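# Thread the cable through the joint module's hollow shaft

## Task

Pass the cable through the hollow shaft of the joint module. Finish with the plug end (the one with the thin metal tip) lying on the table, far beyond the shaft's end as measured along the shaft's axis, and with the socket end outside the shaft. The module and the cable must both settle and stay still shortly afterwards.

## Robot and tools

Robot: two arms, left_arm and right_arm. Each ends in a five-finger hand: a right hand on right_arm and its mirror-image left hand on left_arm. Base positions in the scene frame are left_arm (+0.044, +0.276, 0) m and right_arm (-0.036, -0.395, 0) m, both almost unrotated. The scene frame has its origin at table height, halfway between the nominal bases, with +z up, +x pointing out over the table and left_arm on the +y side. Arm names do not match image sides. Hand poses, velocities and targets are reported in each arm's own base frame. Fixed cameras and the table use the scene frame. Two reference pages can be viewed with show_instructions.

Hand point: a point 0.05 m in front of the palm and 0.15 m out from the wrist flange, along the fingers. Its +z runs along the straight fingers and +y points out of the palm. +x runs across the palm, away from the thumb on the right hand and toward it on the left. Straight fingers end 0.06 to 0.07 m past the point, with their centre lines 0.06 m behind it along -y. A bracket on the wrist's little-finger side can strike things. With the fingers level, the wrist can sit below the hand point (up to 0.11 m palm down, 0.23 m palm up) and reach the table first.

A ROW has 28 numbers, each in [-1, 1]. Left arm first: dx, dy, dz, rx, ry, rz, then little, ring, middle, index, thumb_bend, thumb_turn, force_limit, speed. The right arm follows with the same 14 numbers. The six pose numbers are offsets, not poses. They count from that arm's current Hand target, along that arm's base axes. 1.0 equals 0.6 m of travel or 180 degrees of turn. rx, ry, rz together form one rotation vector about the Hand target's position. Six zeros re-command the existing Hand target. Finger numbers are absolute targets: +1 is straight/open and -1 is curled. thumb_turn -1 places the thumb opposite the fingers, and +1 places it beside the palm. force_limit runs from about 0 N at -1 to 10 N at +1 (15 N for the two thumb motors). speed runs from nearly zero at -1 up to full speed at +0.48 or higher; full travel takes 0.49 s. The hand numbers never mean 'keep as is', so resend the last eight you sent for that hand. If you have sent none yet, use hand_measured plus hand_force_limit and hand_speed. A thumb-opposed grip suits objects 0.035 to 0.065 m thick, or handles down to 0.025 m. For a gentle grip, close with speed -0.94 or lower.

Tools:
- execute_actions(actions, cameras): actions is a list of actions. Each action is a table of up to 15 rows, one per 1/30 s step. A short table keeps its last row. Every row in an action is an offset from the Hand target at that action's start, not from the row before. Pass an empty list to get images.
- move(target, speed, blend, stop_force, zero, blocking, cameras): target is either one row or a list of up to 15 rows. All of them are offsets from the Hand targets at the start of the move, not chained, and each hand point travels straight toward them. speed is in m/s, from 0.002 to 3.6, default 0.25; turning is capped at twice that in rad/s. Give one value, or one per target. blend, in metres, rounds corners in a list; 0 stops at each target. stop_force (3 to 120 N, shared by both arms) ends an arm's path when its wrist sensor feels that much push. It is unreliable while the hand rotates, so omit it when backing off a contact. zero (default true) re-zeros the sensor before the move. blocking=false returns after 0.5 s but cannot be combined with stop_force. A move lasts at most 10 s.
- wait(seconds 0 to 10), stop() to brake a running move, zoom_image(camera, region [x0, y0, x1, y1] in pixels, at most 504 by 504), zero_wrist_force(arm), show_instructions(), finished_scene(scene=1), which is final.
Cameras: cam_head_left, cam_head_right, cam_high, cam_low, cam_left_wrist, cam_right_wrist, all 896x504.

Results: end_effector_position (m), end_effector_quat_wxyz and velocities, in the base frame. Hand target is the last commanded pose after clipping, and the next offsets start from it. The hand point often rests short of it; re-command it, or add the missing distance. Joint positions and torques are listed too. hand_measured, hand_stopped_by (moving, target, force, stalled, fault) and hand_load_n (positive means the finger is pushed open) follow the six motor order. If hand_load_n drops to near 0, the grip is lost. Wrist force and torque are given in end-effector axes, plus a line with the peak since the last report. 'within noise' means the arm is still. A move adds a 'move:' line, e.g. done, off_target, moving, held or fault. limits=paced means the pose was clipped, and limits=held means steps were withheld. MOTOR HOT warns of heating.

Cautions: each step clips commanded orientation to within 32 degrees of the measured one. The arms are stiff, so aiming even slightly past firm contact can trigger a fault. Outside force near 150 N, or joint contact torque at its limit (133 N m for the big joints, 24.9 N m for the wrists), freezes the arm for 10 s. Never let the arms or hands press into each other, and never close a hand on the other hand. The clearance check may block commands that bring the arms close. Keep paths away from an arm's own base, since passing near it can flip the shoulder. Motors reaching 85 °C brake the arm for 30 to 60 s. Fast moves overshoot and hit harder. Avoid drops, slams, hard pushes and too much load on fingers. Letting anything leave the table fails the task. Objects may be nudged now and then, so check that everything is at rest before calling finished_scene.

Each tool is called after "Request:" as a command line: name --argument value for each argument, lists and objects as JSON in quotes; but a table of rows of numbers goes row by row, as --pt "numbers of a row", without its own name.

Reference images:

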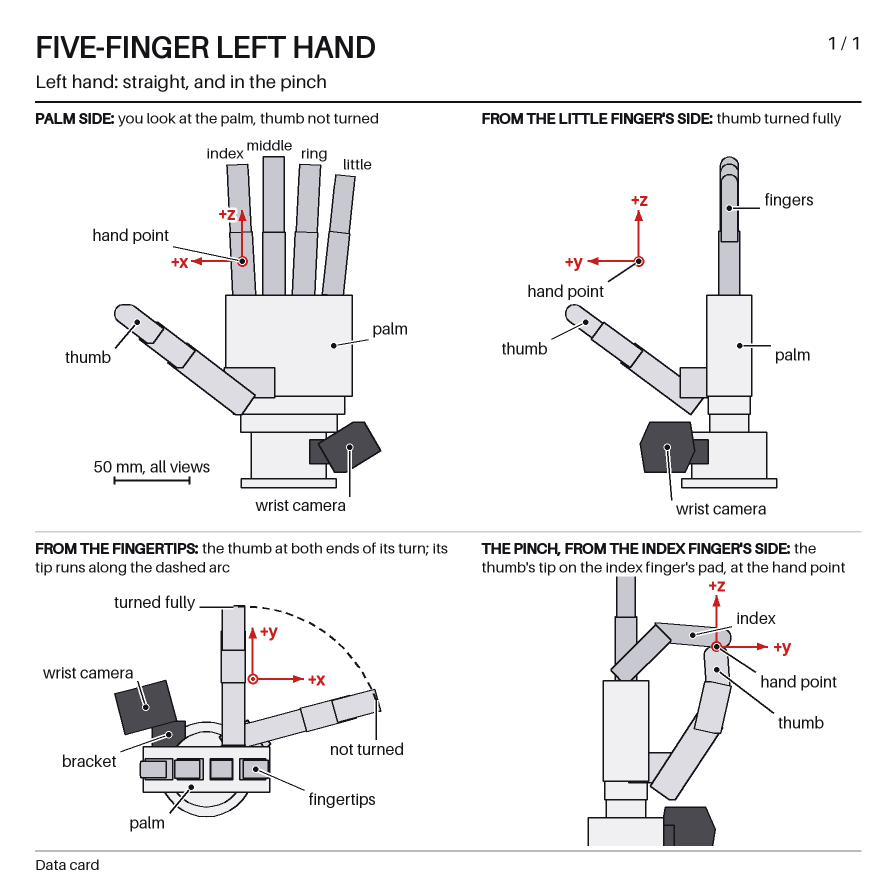

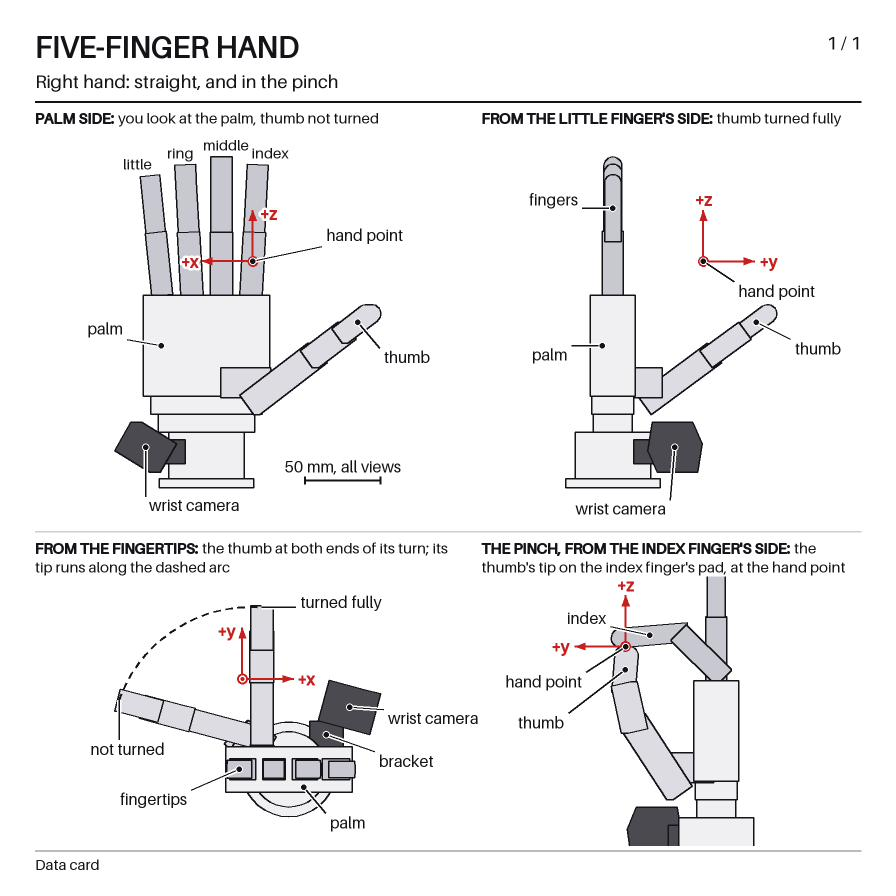

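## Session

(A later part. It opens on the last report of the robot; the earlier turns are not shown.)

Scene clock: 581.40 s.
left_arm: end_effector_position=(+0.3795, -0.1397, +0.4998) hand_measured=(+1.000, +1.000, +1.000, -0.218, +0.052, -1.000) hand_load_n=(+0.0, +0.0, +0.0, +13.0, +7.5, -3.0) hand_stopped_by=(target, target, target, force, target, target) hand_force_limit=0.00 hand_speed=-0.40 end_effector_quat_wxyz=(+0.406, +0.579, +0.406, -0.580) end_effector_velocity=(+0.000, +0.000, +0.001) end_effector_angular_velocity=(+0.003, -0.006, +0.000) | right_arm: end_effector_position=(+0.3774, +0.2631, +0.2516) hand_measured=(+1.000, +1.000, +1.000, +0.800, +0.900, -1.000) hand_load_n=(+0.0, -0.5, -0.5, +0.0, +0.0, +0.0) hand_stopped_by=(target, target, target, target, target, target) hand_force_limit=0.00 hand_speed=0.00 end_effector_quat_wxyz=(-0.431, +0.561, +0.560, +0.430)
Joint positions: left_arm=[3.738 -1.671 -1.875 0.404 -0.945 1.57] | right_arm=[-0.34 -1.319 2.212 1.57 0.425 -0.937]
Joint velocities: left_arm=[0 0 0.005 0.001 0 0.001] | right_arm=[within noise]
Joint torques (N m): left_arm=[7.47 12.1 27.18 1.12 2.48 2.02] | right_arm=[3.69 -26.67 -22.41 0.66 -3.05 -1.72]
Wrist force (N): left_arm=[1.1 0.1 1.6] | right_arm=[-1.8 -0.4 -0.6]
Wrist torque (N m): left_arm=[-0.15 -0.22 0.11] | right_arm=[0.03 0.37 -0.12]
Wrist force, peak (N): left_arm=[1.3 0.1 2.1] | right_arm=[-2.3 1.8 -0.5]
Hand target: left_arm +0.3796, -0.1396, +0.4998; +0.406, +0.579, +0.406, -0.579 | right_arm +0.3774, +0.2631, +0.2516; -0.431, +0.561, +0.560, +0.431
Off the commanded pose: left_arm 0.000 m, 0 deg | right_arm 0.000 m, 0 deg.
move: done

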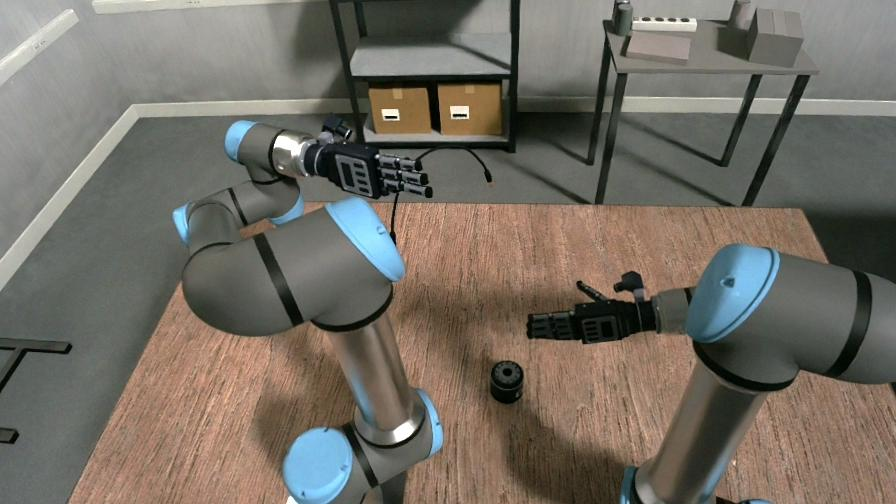

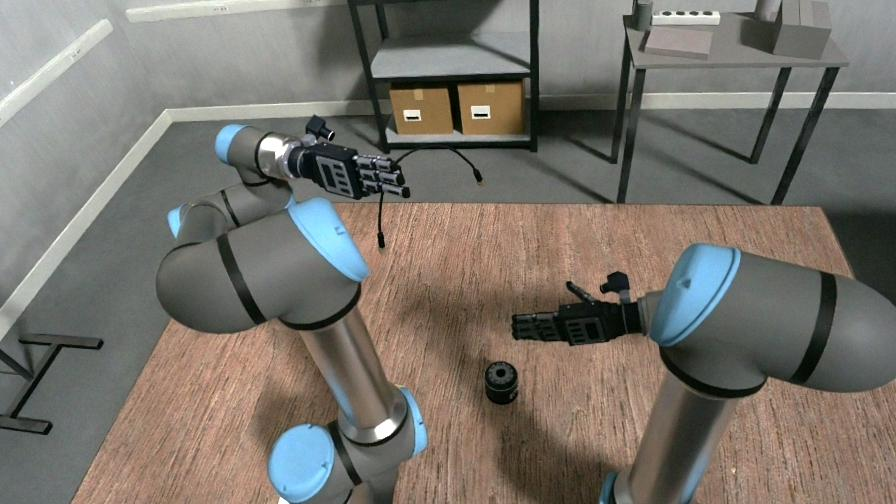

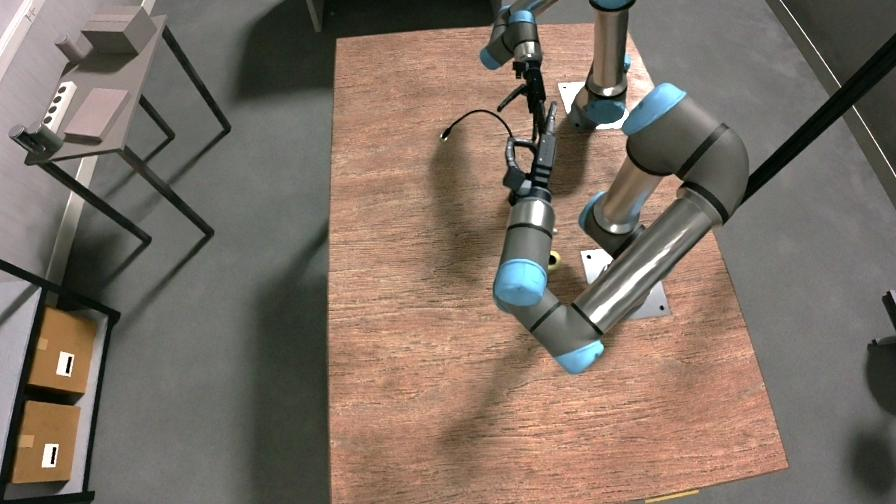

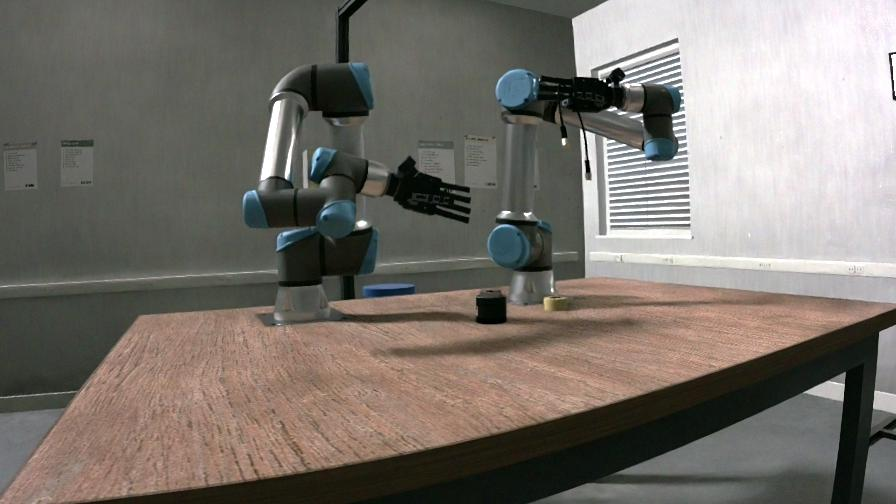

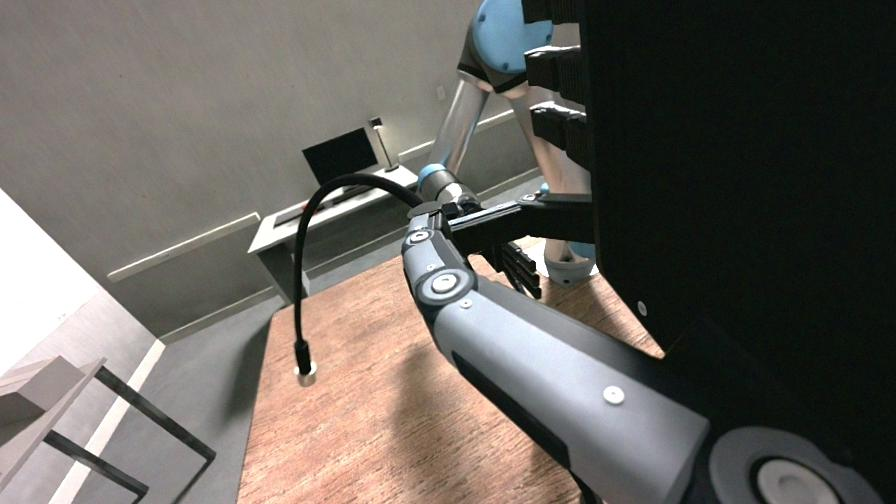

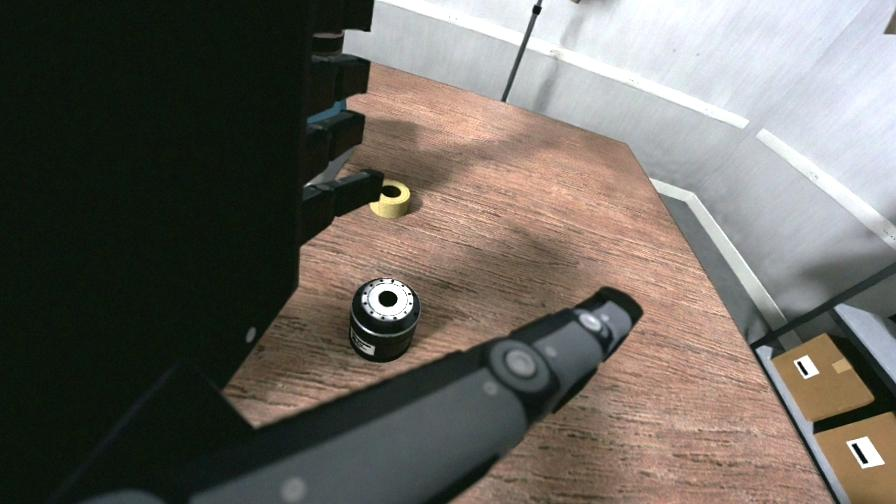

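Request:
move --target '[0,0,0,0,0,0,1,1,1,-0.7,0.05,-1,0,-0.4,0,-0.0385,-0.32,0,0,0,1,1,1,1,0.95,-1,0,0]' --speed 0.25 --cameras '["cam_right_wrist","cam_low","cam_high","cam_head_left"]'

Scene clock: 628.40 s.
left_arm: end_effector_position=(+0.3796, -0.1396, +0.4998) hand_measured=(+1.000, +1.000, +1.000, -0.218, +0.052, -1.000) hand_load_n=(+0.0, +0.0, +0.0, +13.0, +7.5, -3.0) hand_stopped_by=(target, target, target, force, target, target) hand_force_limit=0.00 hand_speed=-0.40 end_effector_quat_wxyz=(+0.406, +0.579, +0.406, -0.579) | right_arm: end_effector_position=(+0.3775, +0.2399, +0.0597) hand_measured=(+1.000, +1.000, +1.000, +1.000, +0.950, -1.000) hand_load_n=(+0.0, +0.0, +0.0, +0.0, +0.0, +0.5) hand_stopped_by=(target, target, target, target, target, target) hand_force_limit=0.00 hand_speed=0.00 end_effector_quat_wxyz=(-0.431, +0.561, +0.560, +0.431)
Joint positions: left_arm=[3.738 -1.671 -1.875 0.404 -0.945 1.57] | right_arm=[-0.414 -0.78 2.246 1.088 0.485 -1.037]
Joint torques (N m): left_arm=[5.15 14.75 27.22 0.78 2.46 1.15] | right_arm=[5.32 -23.28 11.79 0.54 -1.74 2.51]
Wrist force (N): left_arm=[1.3 0.1 1.7] | right_arm=[-2.3 -0.6 -0.6]
Wrist torque (N m): left_arm=[-0.16 -0.24 0.11] | right_arm=[-0.01 0.41 -0.20]
Wrist force, peak (N): left_arm=[1.3 0.1 2.2] | right_arm=[-4.3 -0.7 -0.3]
Hand target: left_arm +0.3796, -0.1396, +0.4998; +0.406, +0.579, +0.406, -0.579 | right_arm +0.3774, +0.2400, +0.0596; -0.431, +0.561, +0.560, +0.431
Off the commanded pose: left_arm 0.000 m, 0 deg | right_arm 0.000 m, 0 deg.
move: done
Images, in order (width x height): cam_head_left 896x504, cam_high 896x504, cam_low 896x504, cam_right_wrist 896x504.

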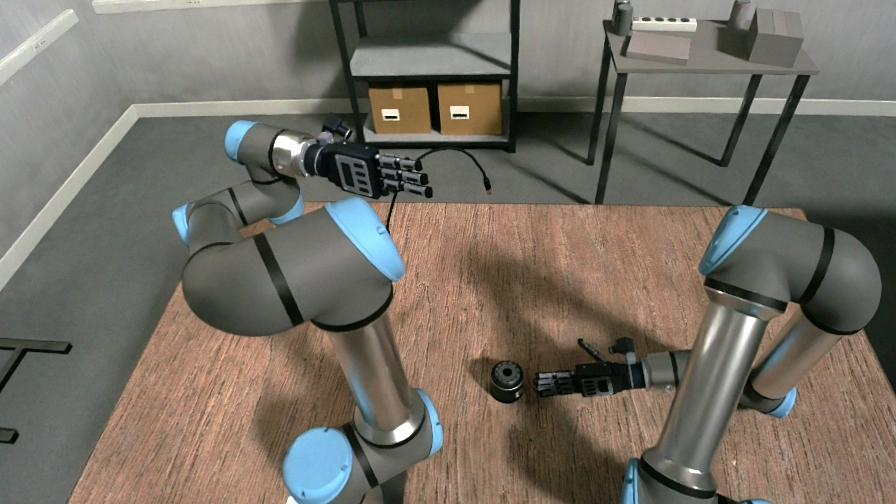

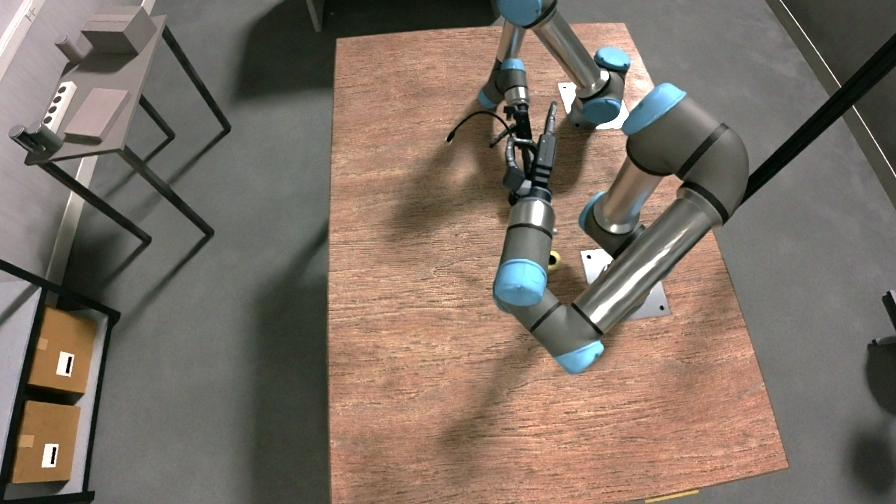

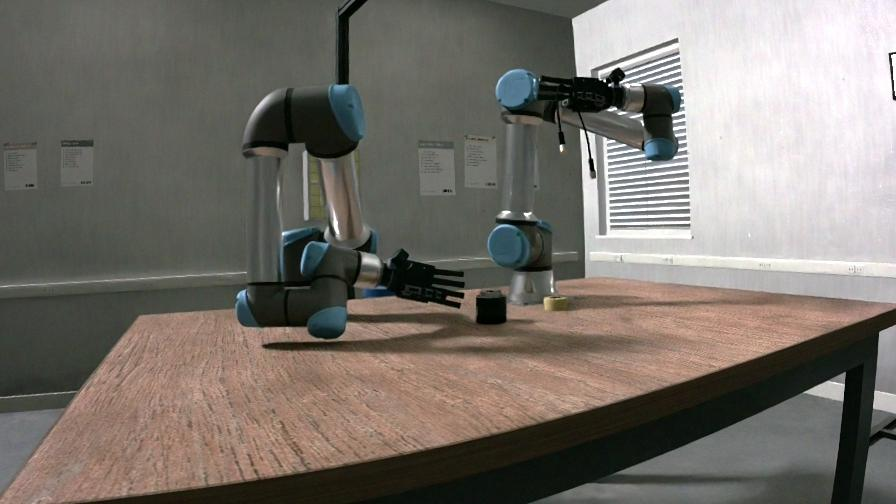

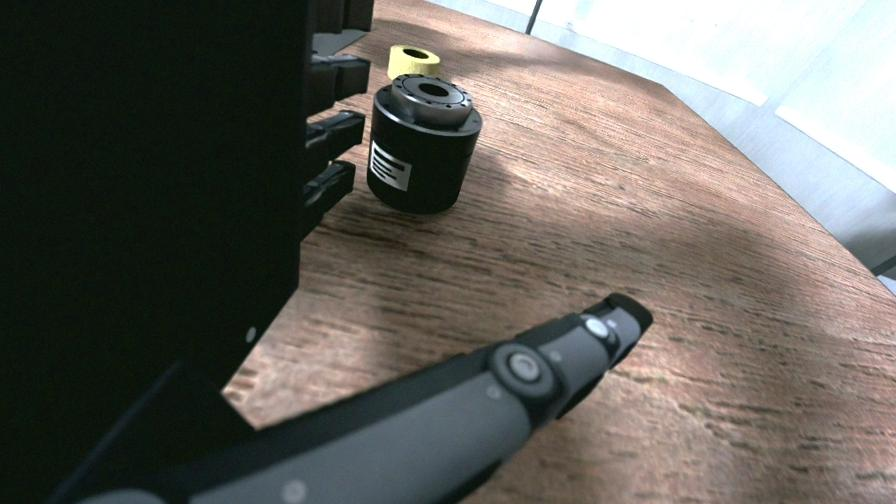

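Request:
move --target '[0,0,0,0,0,0,1,1,1,-0.7,0.05,-1,0,-0.4,-0.037,0.0,-0.04,0,0,0,1,1,1,1,0.95,-1,0,0]' --speed 0.2 --cameras '["cam_right_wrist","cam_low","cam_head_left"]'

Request:
zoom_image --camera "cam_head_left" --region '[460, 320, 640, 440]'

Request:
zoom_image --camera "cam_low" --region '[340, 220, 560, 350]'

Scene clock: 649.73 s.
left_arm: end_effector_position=(+0.3796, -0.1396, +0.4998) hand_measured=(+1.000, +1.000, +1.000, -0.218, +0.052, -1.000) hand_load_n=(+0.0, +0.0, +0.0, +13.0, +8.0, -3.0) hand_stopped_by=(target, target, target, force, target, target) hand_force_limit=0.00 hand_speed=-0.40 end_effector_quat_wxyz=(+0.406, +0.579, +0.406, -0.579) | right_arm: end_effector_position=(+0.3712, +0.2400, +0.0531) hand_measured=(+1.000, +1.000, +1.000, +1.000, +0.950, -1.000) hand_load_n=(+0.0, +0.0, +0.0, +0.0, +0.0, +0.0) hand_stopped_by=(target, target, target, target, target, target) hand_force_limit=0.00 hand_speed=0.00 end_effector_quat_wxyz=(-0.431, +0.562, +0.560, +0.430)
Joint positions: left_arm=[3.738 -1.671 -1.875 0.404 -0.945 1.57] | right_arm=[-0.423 -0.76 2.261 1.063 0.492 -1.047]
Joint torques (N m): left_arm=[4.31 14.19 27.68 1.05 2.29 -0.21] | right_arm=[-3.89 -26.84 1.39 1.44 -0.88 -0.06]
Wrist force (N): left_arm=[1.1 0.1 1.8] | right_arm=[-2.2 -0.7 -0.5]
Wrist torque (N m): left_arm=[-0.17 -0.20 0.09] | right_arm=[-0.02 0.36 -0.21]
Wrist force, peak (N): left_arm=[1.3 0.0 2.0] | right_arm=[-4.5 -3.3 -0.3]
Hand target: left_arm +0.3796, -0.1396, +0.4998; +0.406, +0.579, +0.406, -0.579 | right_arm +0.3712, +0.2400, +0.0531; -0.431, +0.562, +0.560, +0.430 (not the last commanded pose)
Off the commanded pose: left_arm 0.000 m, 0 deg | right_arm 0.024 m, 0 deg.
FORCE FAULT: contact force on the right arm reached its limit, and that arm stopped. The contact can be on any part of that arm, not only on its tool. That arm's remaining commands of this call were not run. That arm is still stopped at the end of this call. That arm stays stopped for about 10 more seconds. Until then a move that you send moves the other arm only, and its call returns only when the move has ended. Once the stop has ended, the next robot result says so. If the stop ends while you think or write, that arm runs what you send next, counted from a new Hand target: where the arm stands when the stop ends. While its stop runs, that arm, its gripper or tool too, takes no new command. Until it ends, the stop uses up actions while you think or wait. An arm that is not stopped still takes commands.
move: fault (right_arm)
Images, in order (width x height): cam_head_left 896x504, cam_low 896x504, cam_right_wrist 896x504.

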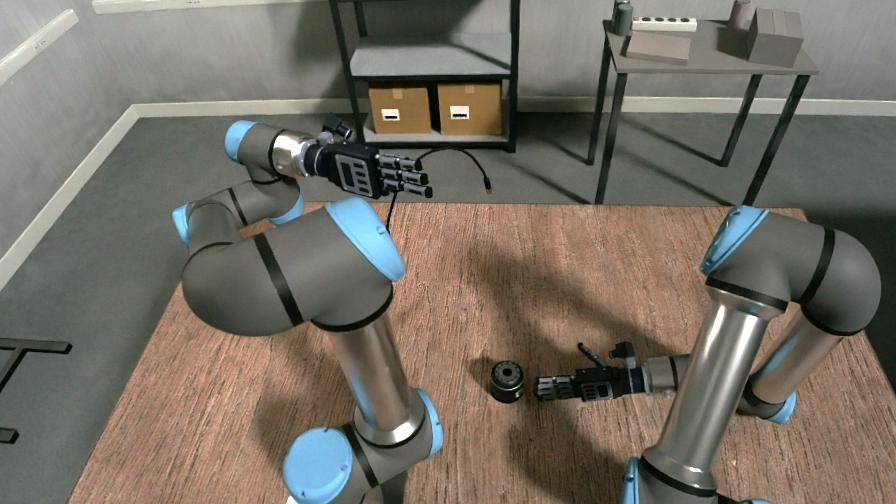

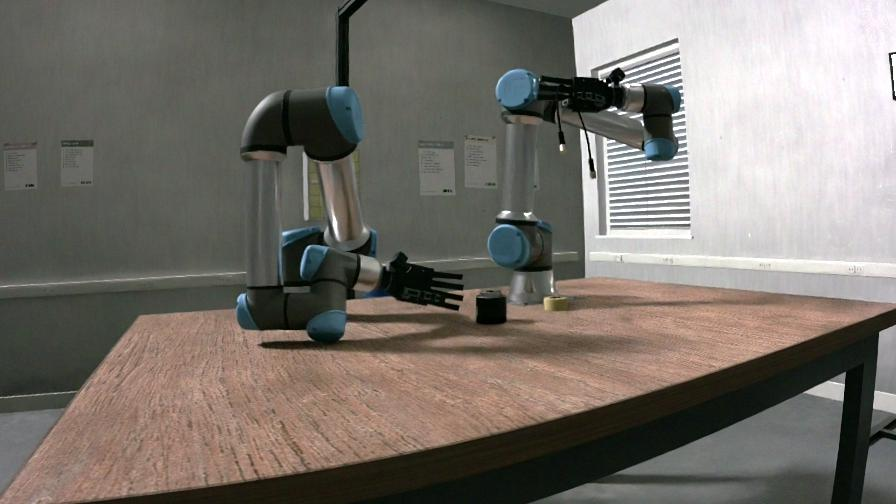

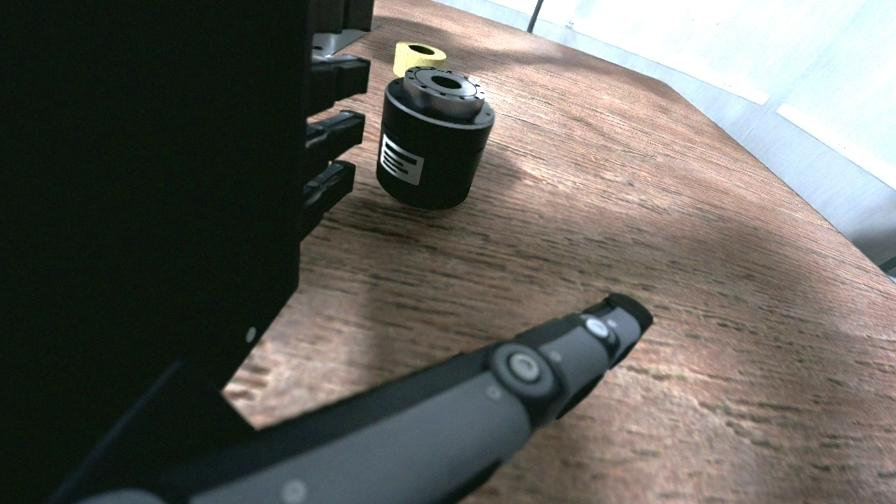

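Scaled by 2.800 from the camera's 896x504 image, which has a finer 1280x720 frame.

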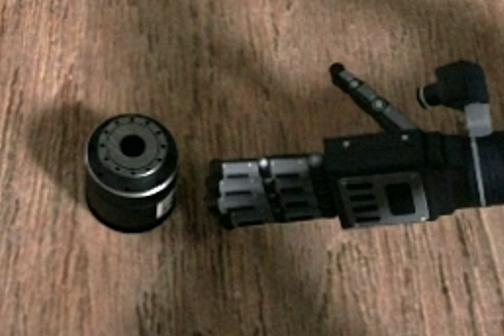

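Scaled by 2.291 from the camera's 896x504 image, which has a finer 1280x720 frame.

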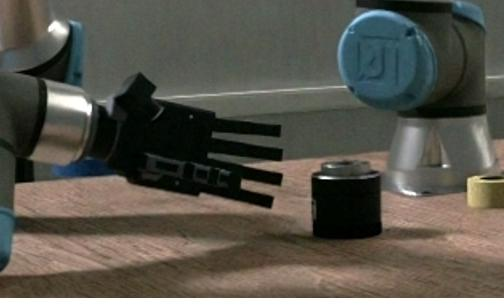

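Request:
move --target '[0.05,0,-0.05,0,0,-0.139,1,1,1,-0.7,0.05,-1,0,-0.4,0,0,0,0,0,0,1,1,1,1,0.95,-1,0,0]' --speed 0.2 --cameras '[]'

Request:
wait --seconds 2

Scene clock: 681.90 s.
left_arm: end_effector_position=(+0.4095, -0.1397, +0.4699) hand_measured=(+1.000, +1.000, +1.000, -0.218, +0.052, -1.000) hand_load_n=(+0.0, +0.0, +0.0, +13.0, +7.5, -3.0) hand_stopped_by=(target, target, target, force, target, target) hand_force_limit=0.00 hand_speed=-0.40 end_effector_quat_wxyz=(+0.270, +0.653, +0.271, -0.654) | right_arm: end_effector_position=(+0.3712, +0.2400, +0.0531) hand_measured=(+1.000, +1.000, +1.000, +1.000, +0.950, -1.000) hand_load_n=(+0.0, +0.0, +0.0, +0.0, +0.0, +0.0) hand_stopped_by=(target, target, target, target, target, target) hand_force_limit=0.00 hand_speed=0.00 end_effector_quat_wxyz=(-0.431, +0.562, +0.560, +0.430)
Joint positions: left_arm=[3.532 -1.985 -1.55 0.393 -1.176 1.57] | right_arm=[-0.423 -0.76 2.261 1.063 0.492 -1.047]
Joint torques (N m): left_arm=[2.97 30.54 15.1 0.86 1.92 -1.94] | right_arm=[-1.63 -28.14 0.81 1.94 -0.86 0.2]
Wrist force (N): left_arm=[1.4 0.1 2.0] | right_arm=[-2.1 -0.6 -0.5]
Wrist torque (N m): left_arm=[-0.13 -0.29 0.17] | right_arm=[-0.02 0.34 -0.20]
Wrist force, peak (N): left_arm=[1.5 0.2 2.0] | right_arm=[-2.5 -1.0 -0.6]
Hand target: left_arm +0.4096, -0.1396, +0.4698; +0.270, +0.653, +0.271, -0.654 | right_arm +0.3712, +0.2400, +0.0531; -0.431, +0.562, +0.560, +0.430
Off the commanded pose: left_arm 0.000 m, 0 deg | right_arm 0.000 m, 0 deg.
FORCE FAULT, CONTINUED: the right arm's stop, for the force fault that an earlier result reported, is over. The rest of the stop counts as 19 of the actions that you can send in this scene. The stop ended before this call began, so that arm ran this call's commands, counted from a new Hand target: where the arm stood when the stop ended. During its stop the right arm's controller moved it back a little.
move: done
No camera images: "cameras" was empty.

Scene clock: 683.90 s.
left_arm: end_effector_position=(+0.4096, -0.1396, +0.4698) hand_measured=(+1.000, +1.000, +1.000, -0.218, +0.052, -1.000) hand_load_n=(+0.0, +0.0, +0.0, +13.0, +7.5, -3.0) hand_stopped_by=(target, target, target, force, target, target) hand_force_limit=0.00 hand_speed=-0.40 end_effector_quat_wxyz=(+0.270, +0.653, +0.271, -0.654) | right_arm: end_effector_position=(+0.3712, +0.2400, +0.0531) hand_measured=(+1.000, +1.000, +1.000, +1.000, +0.950, -1.000) hand_load_n=(+0.0, +0.0, +0.0, +0.0, +0.0, +0.0) hand_stopped_by=(target, target, target, target, target, target) hand_force_limit=0.00 hand_speed=0.00 end_effector_quat_wxyz=(-0.431, +0.562, +0.560, +0.430)
Joint positions: left_arm=[3.532 -1.985 -1.55 0.394 -1.176 1.57] | right_arm=[-0.423 -0.76 2.261 1.063 0.492 -1.047]
Joint torques (N m): left_arm=[7.82 26.92 27.46 0.89 -2.11 0.08] | right_arm=[-3.63 -28.2 1.2 2.18 -0.75 0.1]
Wrist force (N): left_arm=[1.4 0.3 1.8] | right_arm=[-2.3 -1.1 -0.5]
Wrist torque (N m): left_arm=[-0.10 -0.29 0.16] | right_arm=[-0.08 0.36 -0.22]
Wrist force, peak (N): left_arm=[1.6 0.3 2.0] | right_arm=[-2.5 -0.9 -0.4]
Hand target: left_arm +0.4096, -0.1396, +0.4698; +0.270, +0.653, +0.271, -0.654 | right_arm +0.3712, +0.2400, +0.0531; -0.431, +0.562, +0.560, +0.430
Off the commanded pose: left_arm 0.000 m, 0 deg | right_arm 0.000 m, 0 deg.
wait: 2.00 s; at rest by 0.17 s

Request:
move --pt "0 0 0 0 0 0 1 1 1 -0.7 0.05 -1 0 -0.4 -0.019 0.017 0.412 -0.2712 0.0727 -0.1558 1 1 1 1 1 -1 0 0" --pt "0 0 0 0 0 0 1 1 1 -0.7 0.05 -1 0 -0.4 -0.032 0.203 0.328 -0.2712 0.0727 -0.1558 1 1 1 1 1 -1 0 0" --pt "0 0 0 0 0 0 1 1 1 -0.7 0.05 -1 0 -0.4 -0.032 0.203 0.178 0.027 -0.0073 -0.1666 1 1 1 1 1 -1 0 0" --speed 0.25 --blend 0.02 --cameras '["cam_right_wrist","cam_low","cam_head_left","cam_high"]'

Scene clock: 744.37 s.
left_arm: end_effector_position=(+0.4096, -0.1396, +0.4698) hand_measured=(+1.000, +1.000, +1.000, -0.218, +0.052, -1.000) hand_load_n=(+0.0, +0.0, +0.0, +13.0, +8.0, -3.0) hand_stopped_by=(target, target, target, force, target, target) hand_force_limit=0.00 hand_speed=-0.40 end_effector_quat_wxyz=(+0.270, +0.653, +0.271, -0.654) | right_arm: end_effector_position=(+0.3521, +0.3617, +0.1598) hand_measured=(+1.000, +1.000, +1.000, +1.000, +1.000, -1.000) hand_load_n=(+0.0, +0.0, +0.0, +0.0, +0.0, +0.0) hand_stopped_by=(target, target, target, target, target, target) hand_force_limit=0.00 hand_speed=0.00 end_effector_quat_wxyz=(-0.322, +0.664, +0.382, +0.557)
Joint positions: left_arm=[3.532 -1.985 -1.55 0.394 -1.176 1.57] | right_arm=[0.249 -1.703 2.406 -0.456 0.789 1.398]
Joint torques (N m): left_arm=[8.51 31.06 21.79 0.78 -1.22 1.52] | right_arm=[3.84 -13.92 -20.1 -1.74 -0.05 -1.08]
Wrist force (N): left_arm=[1.4 0.2 2.1] | right_arm=[-2.2 -0.7 -0.7]
Wrist torque (N m): left_arm=[-0.13 -0.29 0.17] | right_arm=[-0.08 0.39 -0.08]
Wrist force, peak (N): left_arm=[1.7 0.0 2.1] | right_arm=[-3.2 -0.6 -0.8]
Hand target: left_arm +0.4096, -0.1396, +0.4698; +0.270, +0.653, +0.271, -0.654 | right_arm +0.3520, +0.3618, +0.1599; -0.322, +0.664, +0.382, +0.557
Off the commanded pose: left_arm 0.000 m, 0 deg | right_arm 0.000 m, 0 deg.
move: done
Images, in order (width x height): cam_head_left 896x504, cam_high 896x504, cam_low 896x504, cam_right_wrist 896x504.

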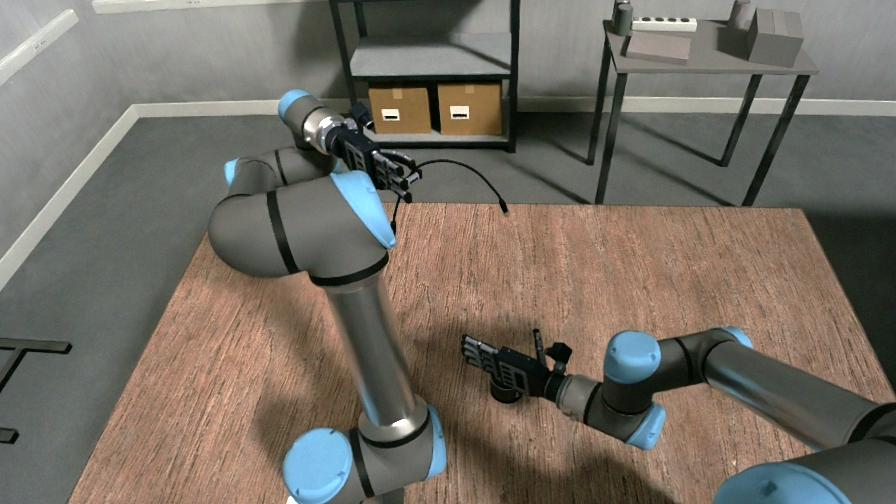

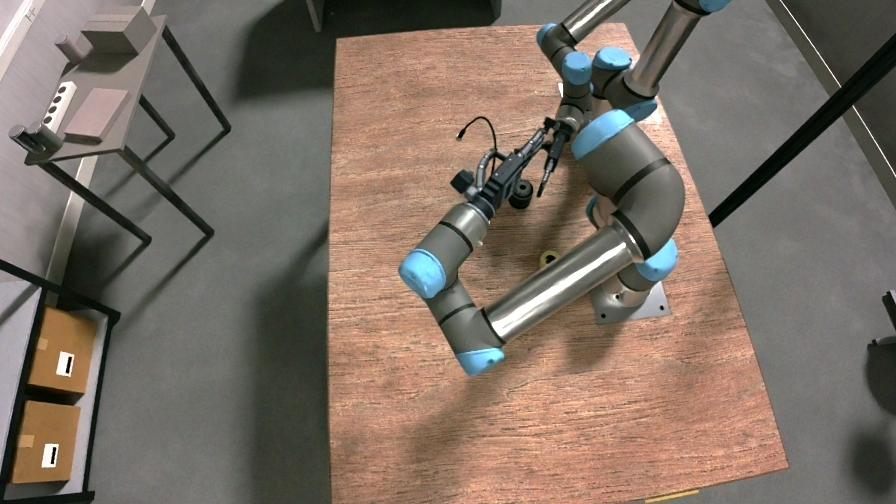

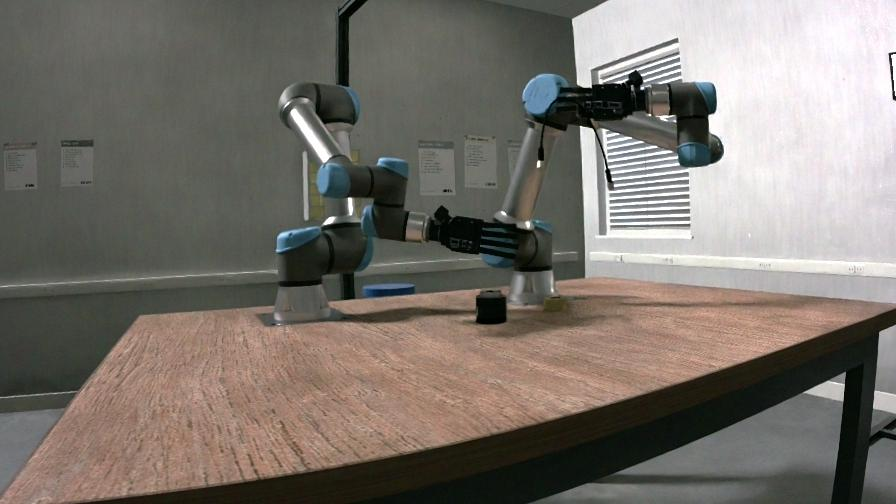

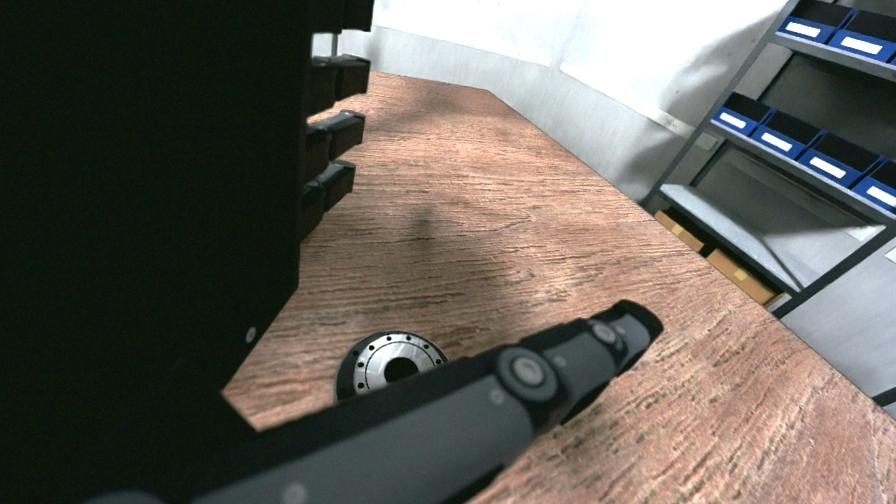

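Request:
move --target '[0,0,0,0,0,0,1,1,1,-0.7,0.05,-1,0,-0.4,0,0,-0.135,0,0,0,1,1,1,1,1,-1,0,0]' --speed 0.12 --stop_force 10 --cameras '["cam_right_wrist","cam_low","cam_head_left"]'

Request:
zoom_image --camera "cam_head_left" --region '[440, 320, 620, 440]'

Request:
zoom_image --camera "cam_low" --region '[400, 200, 580, 350]'

Scene clock: 781.27 s.
left_arm: end_effector_position=(+0.4096, -0.1396, +0.4698) hand_measured=(+1.000, +1.000, +1.000, -0.218, +0.052, -1.000) hand_load_n=(+0.0, +0.0, +0.0, +13.5, +8.0, -3.0) hand_stopped_by=(target, target, target, force, target, target) hand_force_limit=0.00 hand_speed=-0.40 end_effector_quat_wxyz=(+0.270, +0.653, +0.271, -0.654) | right_arm: end_effector_position=(+0.3520, +0.3618, +0.0789) hand_measured=(+1.000, +1.000, +1.000, +1.000, +1.000, -1.000) hand_load_n=(+0.0, +0.0, +0.0, +0.0, +0.0, +0.5) hand_stopped_by=(target, target, target, target, target, target) hand_force_limit=0.00 hand_speed=0.00 end_effector_quat_wxyz=(-0.322, +0.664, +0.382, +0.557)
Joint positions: left_arm=[3.532 -1.985 -1.55 0.394 -1.176 1.57] | right_arm=[0.249 -1.474 2.503 -0.783 0.789 1.398]
Joint torques (N m): left_arm=[8.5 34.36 12.91 0.8 -0.2 1.42] | right_arm=[7.19 -7.14 -22.85 -1.94 0.93 -1.39]
Wrist force (N): left_arm=[1.6 0.1 1.7] | right_arm=[-2.5 -0.4 -0.5]
Wrist torque (N m): left_arm=[-0.12 -0.33 0.18] | right_arm=[-0.04 0.40 -0.20]
Wrist force, peak (N): left_arm=[1.7 0.2 2.1] | right_arm=[-3.6 -0.6 -0.6]
Hand target: left_arm +0.4096, -0.1396, +0.4698; +0.270, +0.653, +0.271, -0.654 | right_arm +0.3520, +0.3618, +0.0789; -0.322, +0.664, +0.382, +0.557
Off the commanded pose: left_arm 0.000 m, 0 deg | right_arm 0.000 m, 0 deg.
move: done
Images, in order (width x height): cam_head_left 896x504, cam_low 896x504, cam_right_wrist 896x504.

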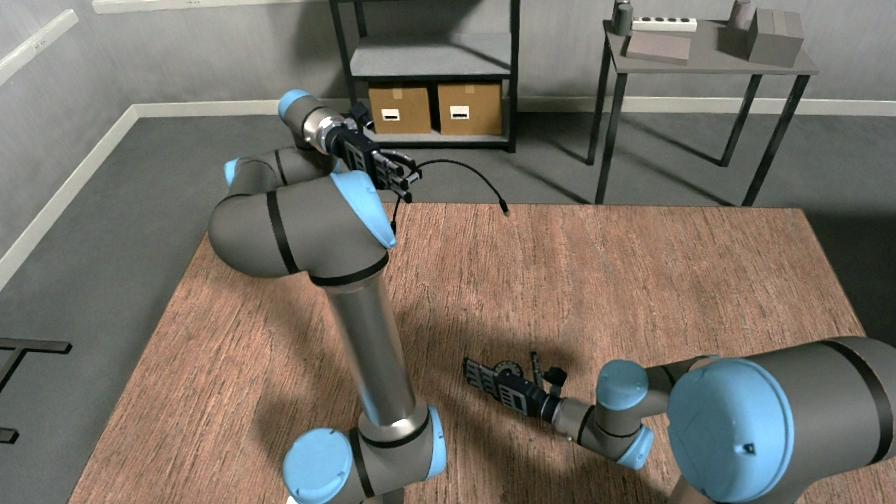

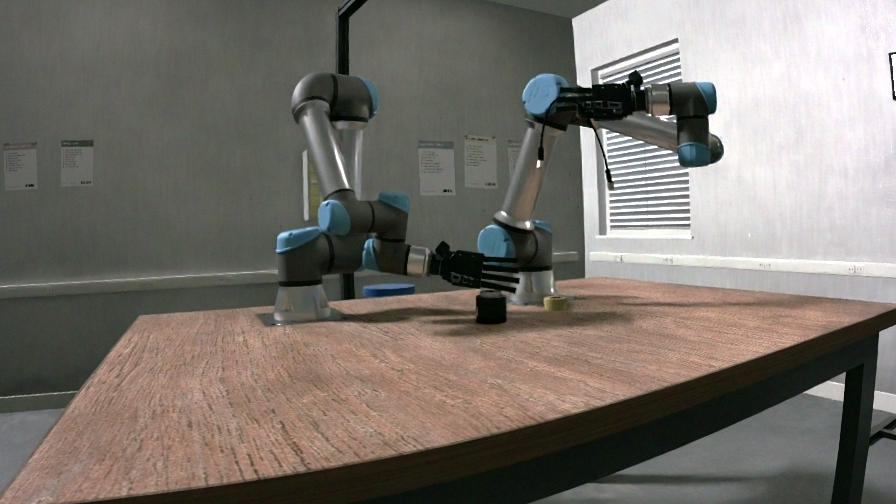

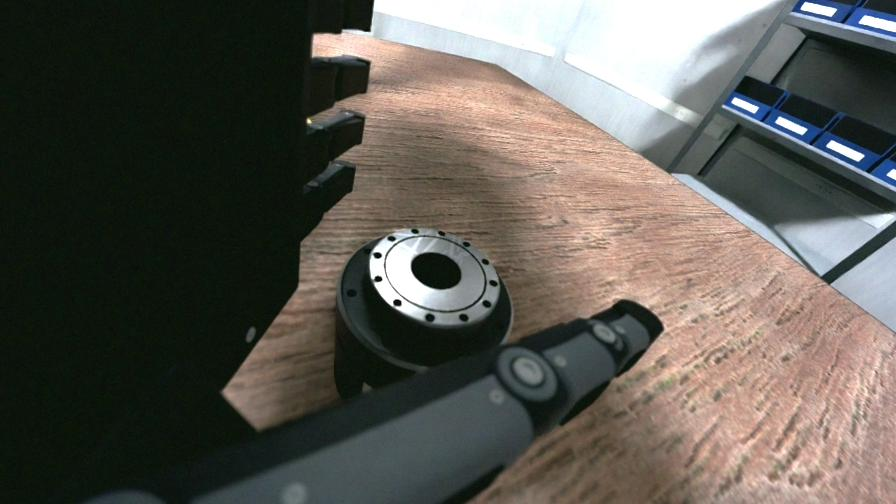

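Scaled by 2.800 from the camera's 896x504 image, which has a finer 1280x720 frame.

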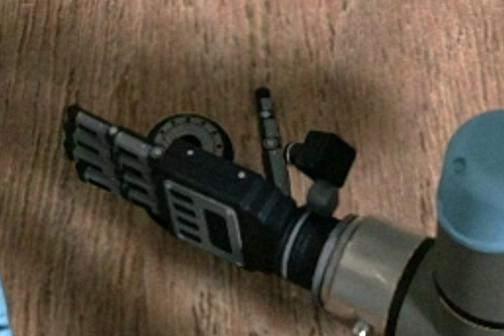

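Scaled by 2.800 from the camera's 896x504 image, which has a finer 1280x720 frame.

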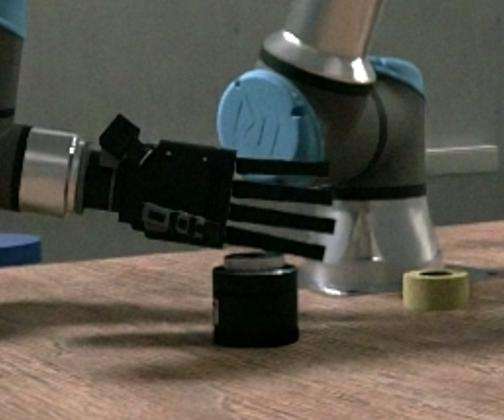

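Request:
move --target '[0,0,0,0,0,0,1,1,1,-0.7,0.05,-1,0,-0.4,0,-0.0155,-0.0715,0,0,0,1,1,1,1,1,-1,0,0]' --speed 0.08 --stop_force 8 --cameras '["cam_right_wrist","cam_low","cam_head_left"]'

Request:
zoom_image --camera "cam_head_left" --region '[440, 320, 620, 440]'

Request:
zoom_image --camera "cam_low" --region '[400, 200, 580, 350]'

Scene clock: 789.43 s.
left_arm: end_effector_position=(+0.4096, -0.1396, +0.4698) hand_measured=(+1.000, +1.000, +1.000, -0.218, +0.052, -1.000) hand_load_n=(+0.0, +0.0, +0.0, +13.0, +7.5, -3.0) hand_stopped_by=(target, target, target, force, target, target) hand_force_limit=0.00 hand_speed=-0.40 end_effector_quat_wxyz=(+0.270, +0.653, +0.271, -0.654) | right_arm: end_effector_position=(+0.3520, +0.3525, +0.0360) hand_measured=(+1.000, +1.000, +1.000, +1.000, +1.000, -1.000) hand_load_n=(+0.0, +0.0, +0.0, +0.0, +0.0, +0.0) hand_stopped_by=(target, target, target, target, target, target) hand_force_limit=0.00 hand_speed=0.00 end_effector_quat_wxyz=(-0.322, +0.664, +0.382, +0.557)
Joint positions: left_arm=[3.532 -1.985 -1.55 0.394 -1.176 1.57] | right_arm=[0.207 -1.327 2.549 -0.965 0.748 1.383]
Joint torques (N m): left_arm=[8.06 37.47 10.18 0.53 0.52 1.42] | right_arm=[5.84 -9.97 -17.77 -2.01 1.93 2.66]
Wrist force (N): left_arm=[1.4 0.2 2.1] | right_arm=[-2.3 -0.5 -0.3]
Wrist torque (N m): left_arm=[-0.13 -0.28 0.16] | right_arm=[-0.02 0.39 -0.15]
Wrist force, peak (N): left_arm=[1.7 0.2 2.1] | right_arm=[-3.5 -0.3 -0.5]
Hand target: left_arm +0.4096, -0.1396, +0.4698; +0.270, +0.653, +0.271, -0.654 | right_arm +0.3520, +0.3525, +0.0360; -0.322, +0.664, +0.382, +0.557
Off the commanded pose: left_arm 0.000 m, 0 deg | right_arm 0.000 m, 0 deg.
move: done
Images, in order (width x height): cam_head_left 896x504, cam_low 896x504, cam_right_wrist 896x504.

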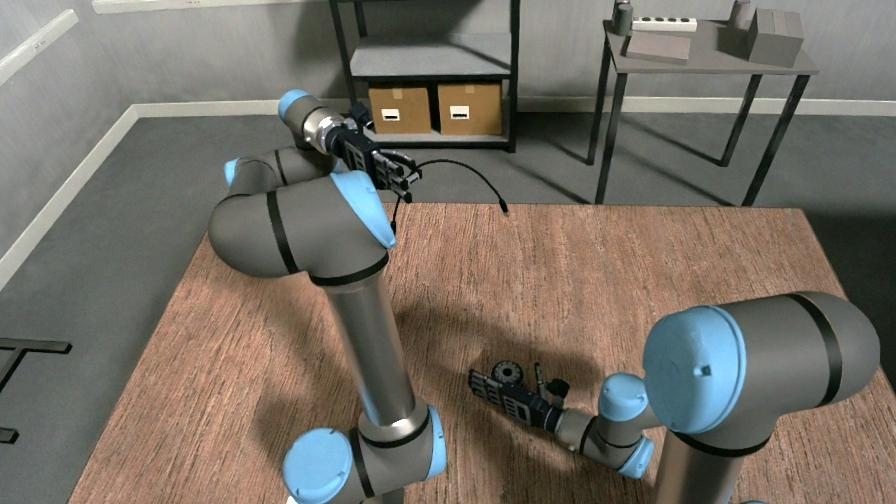

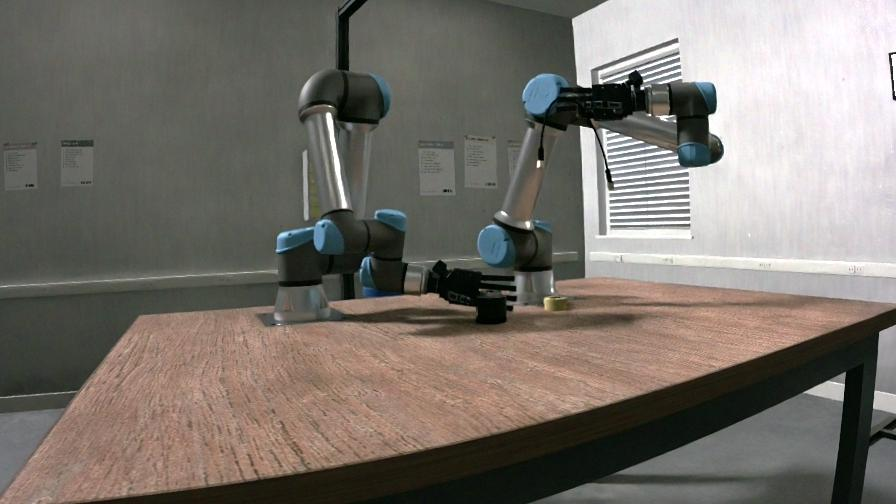

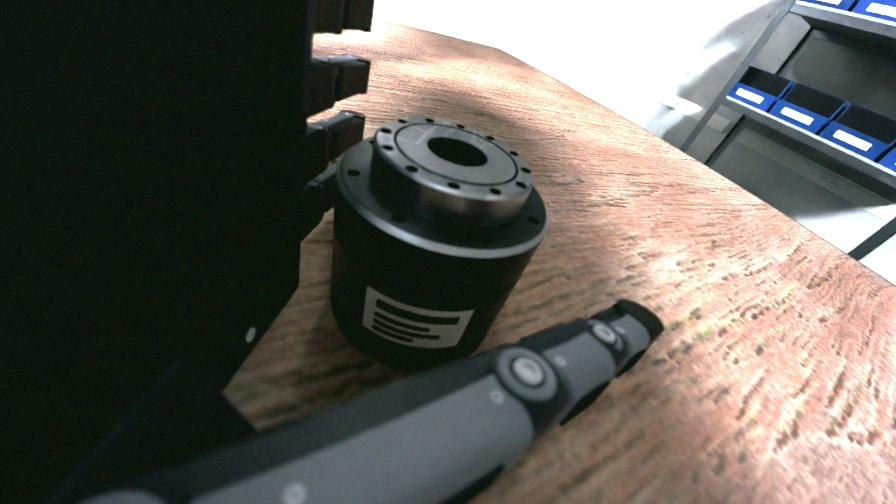

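Scaled by 2.800 from the camera's 896x504 image, which has a finer 1280x720 frame.

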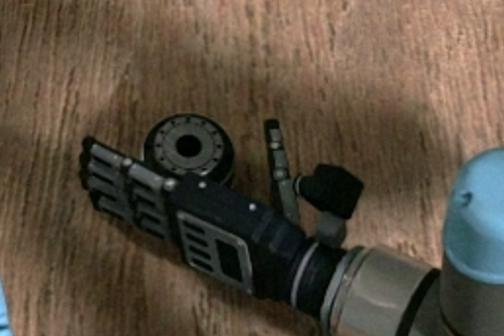

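Scaled by 2.800 from the camera's 896x504 image, which has a finer 1280x720 frame.

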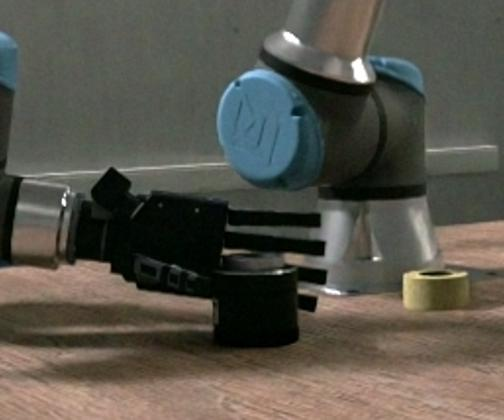

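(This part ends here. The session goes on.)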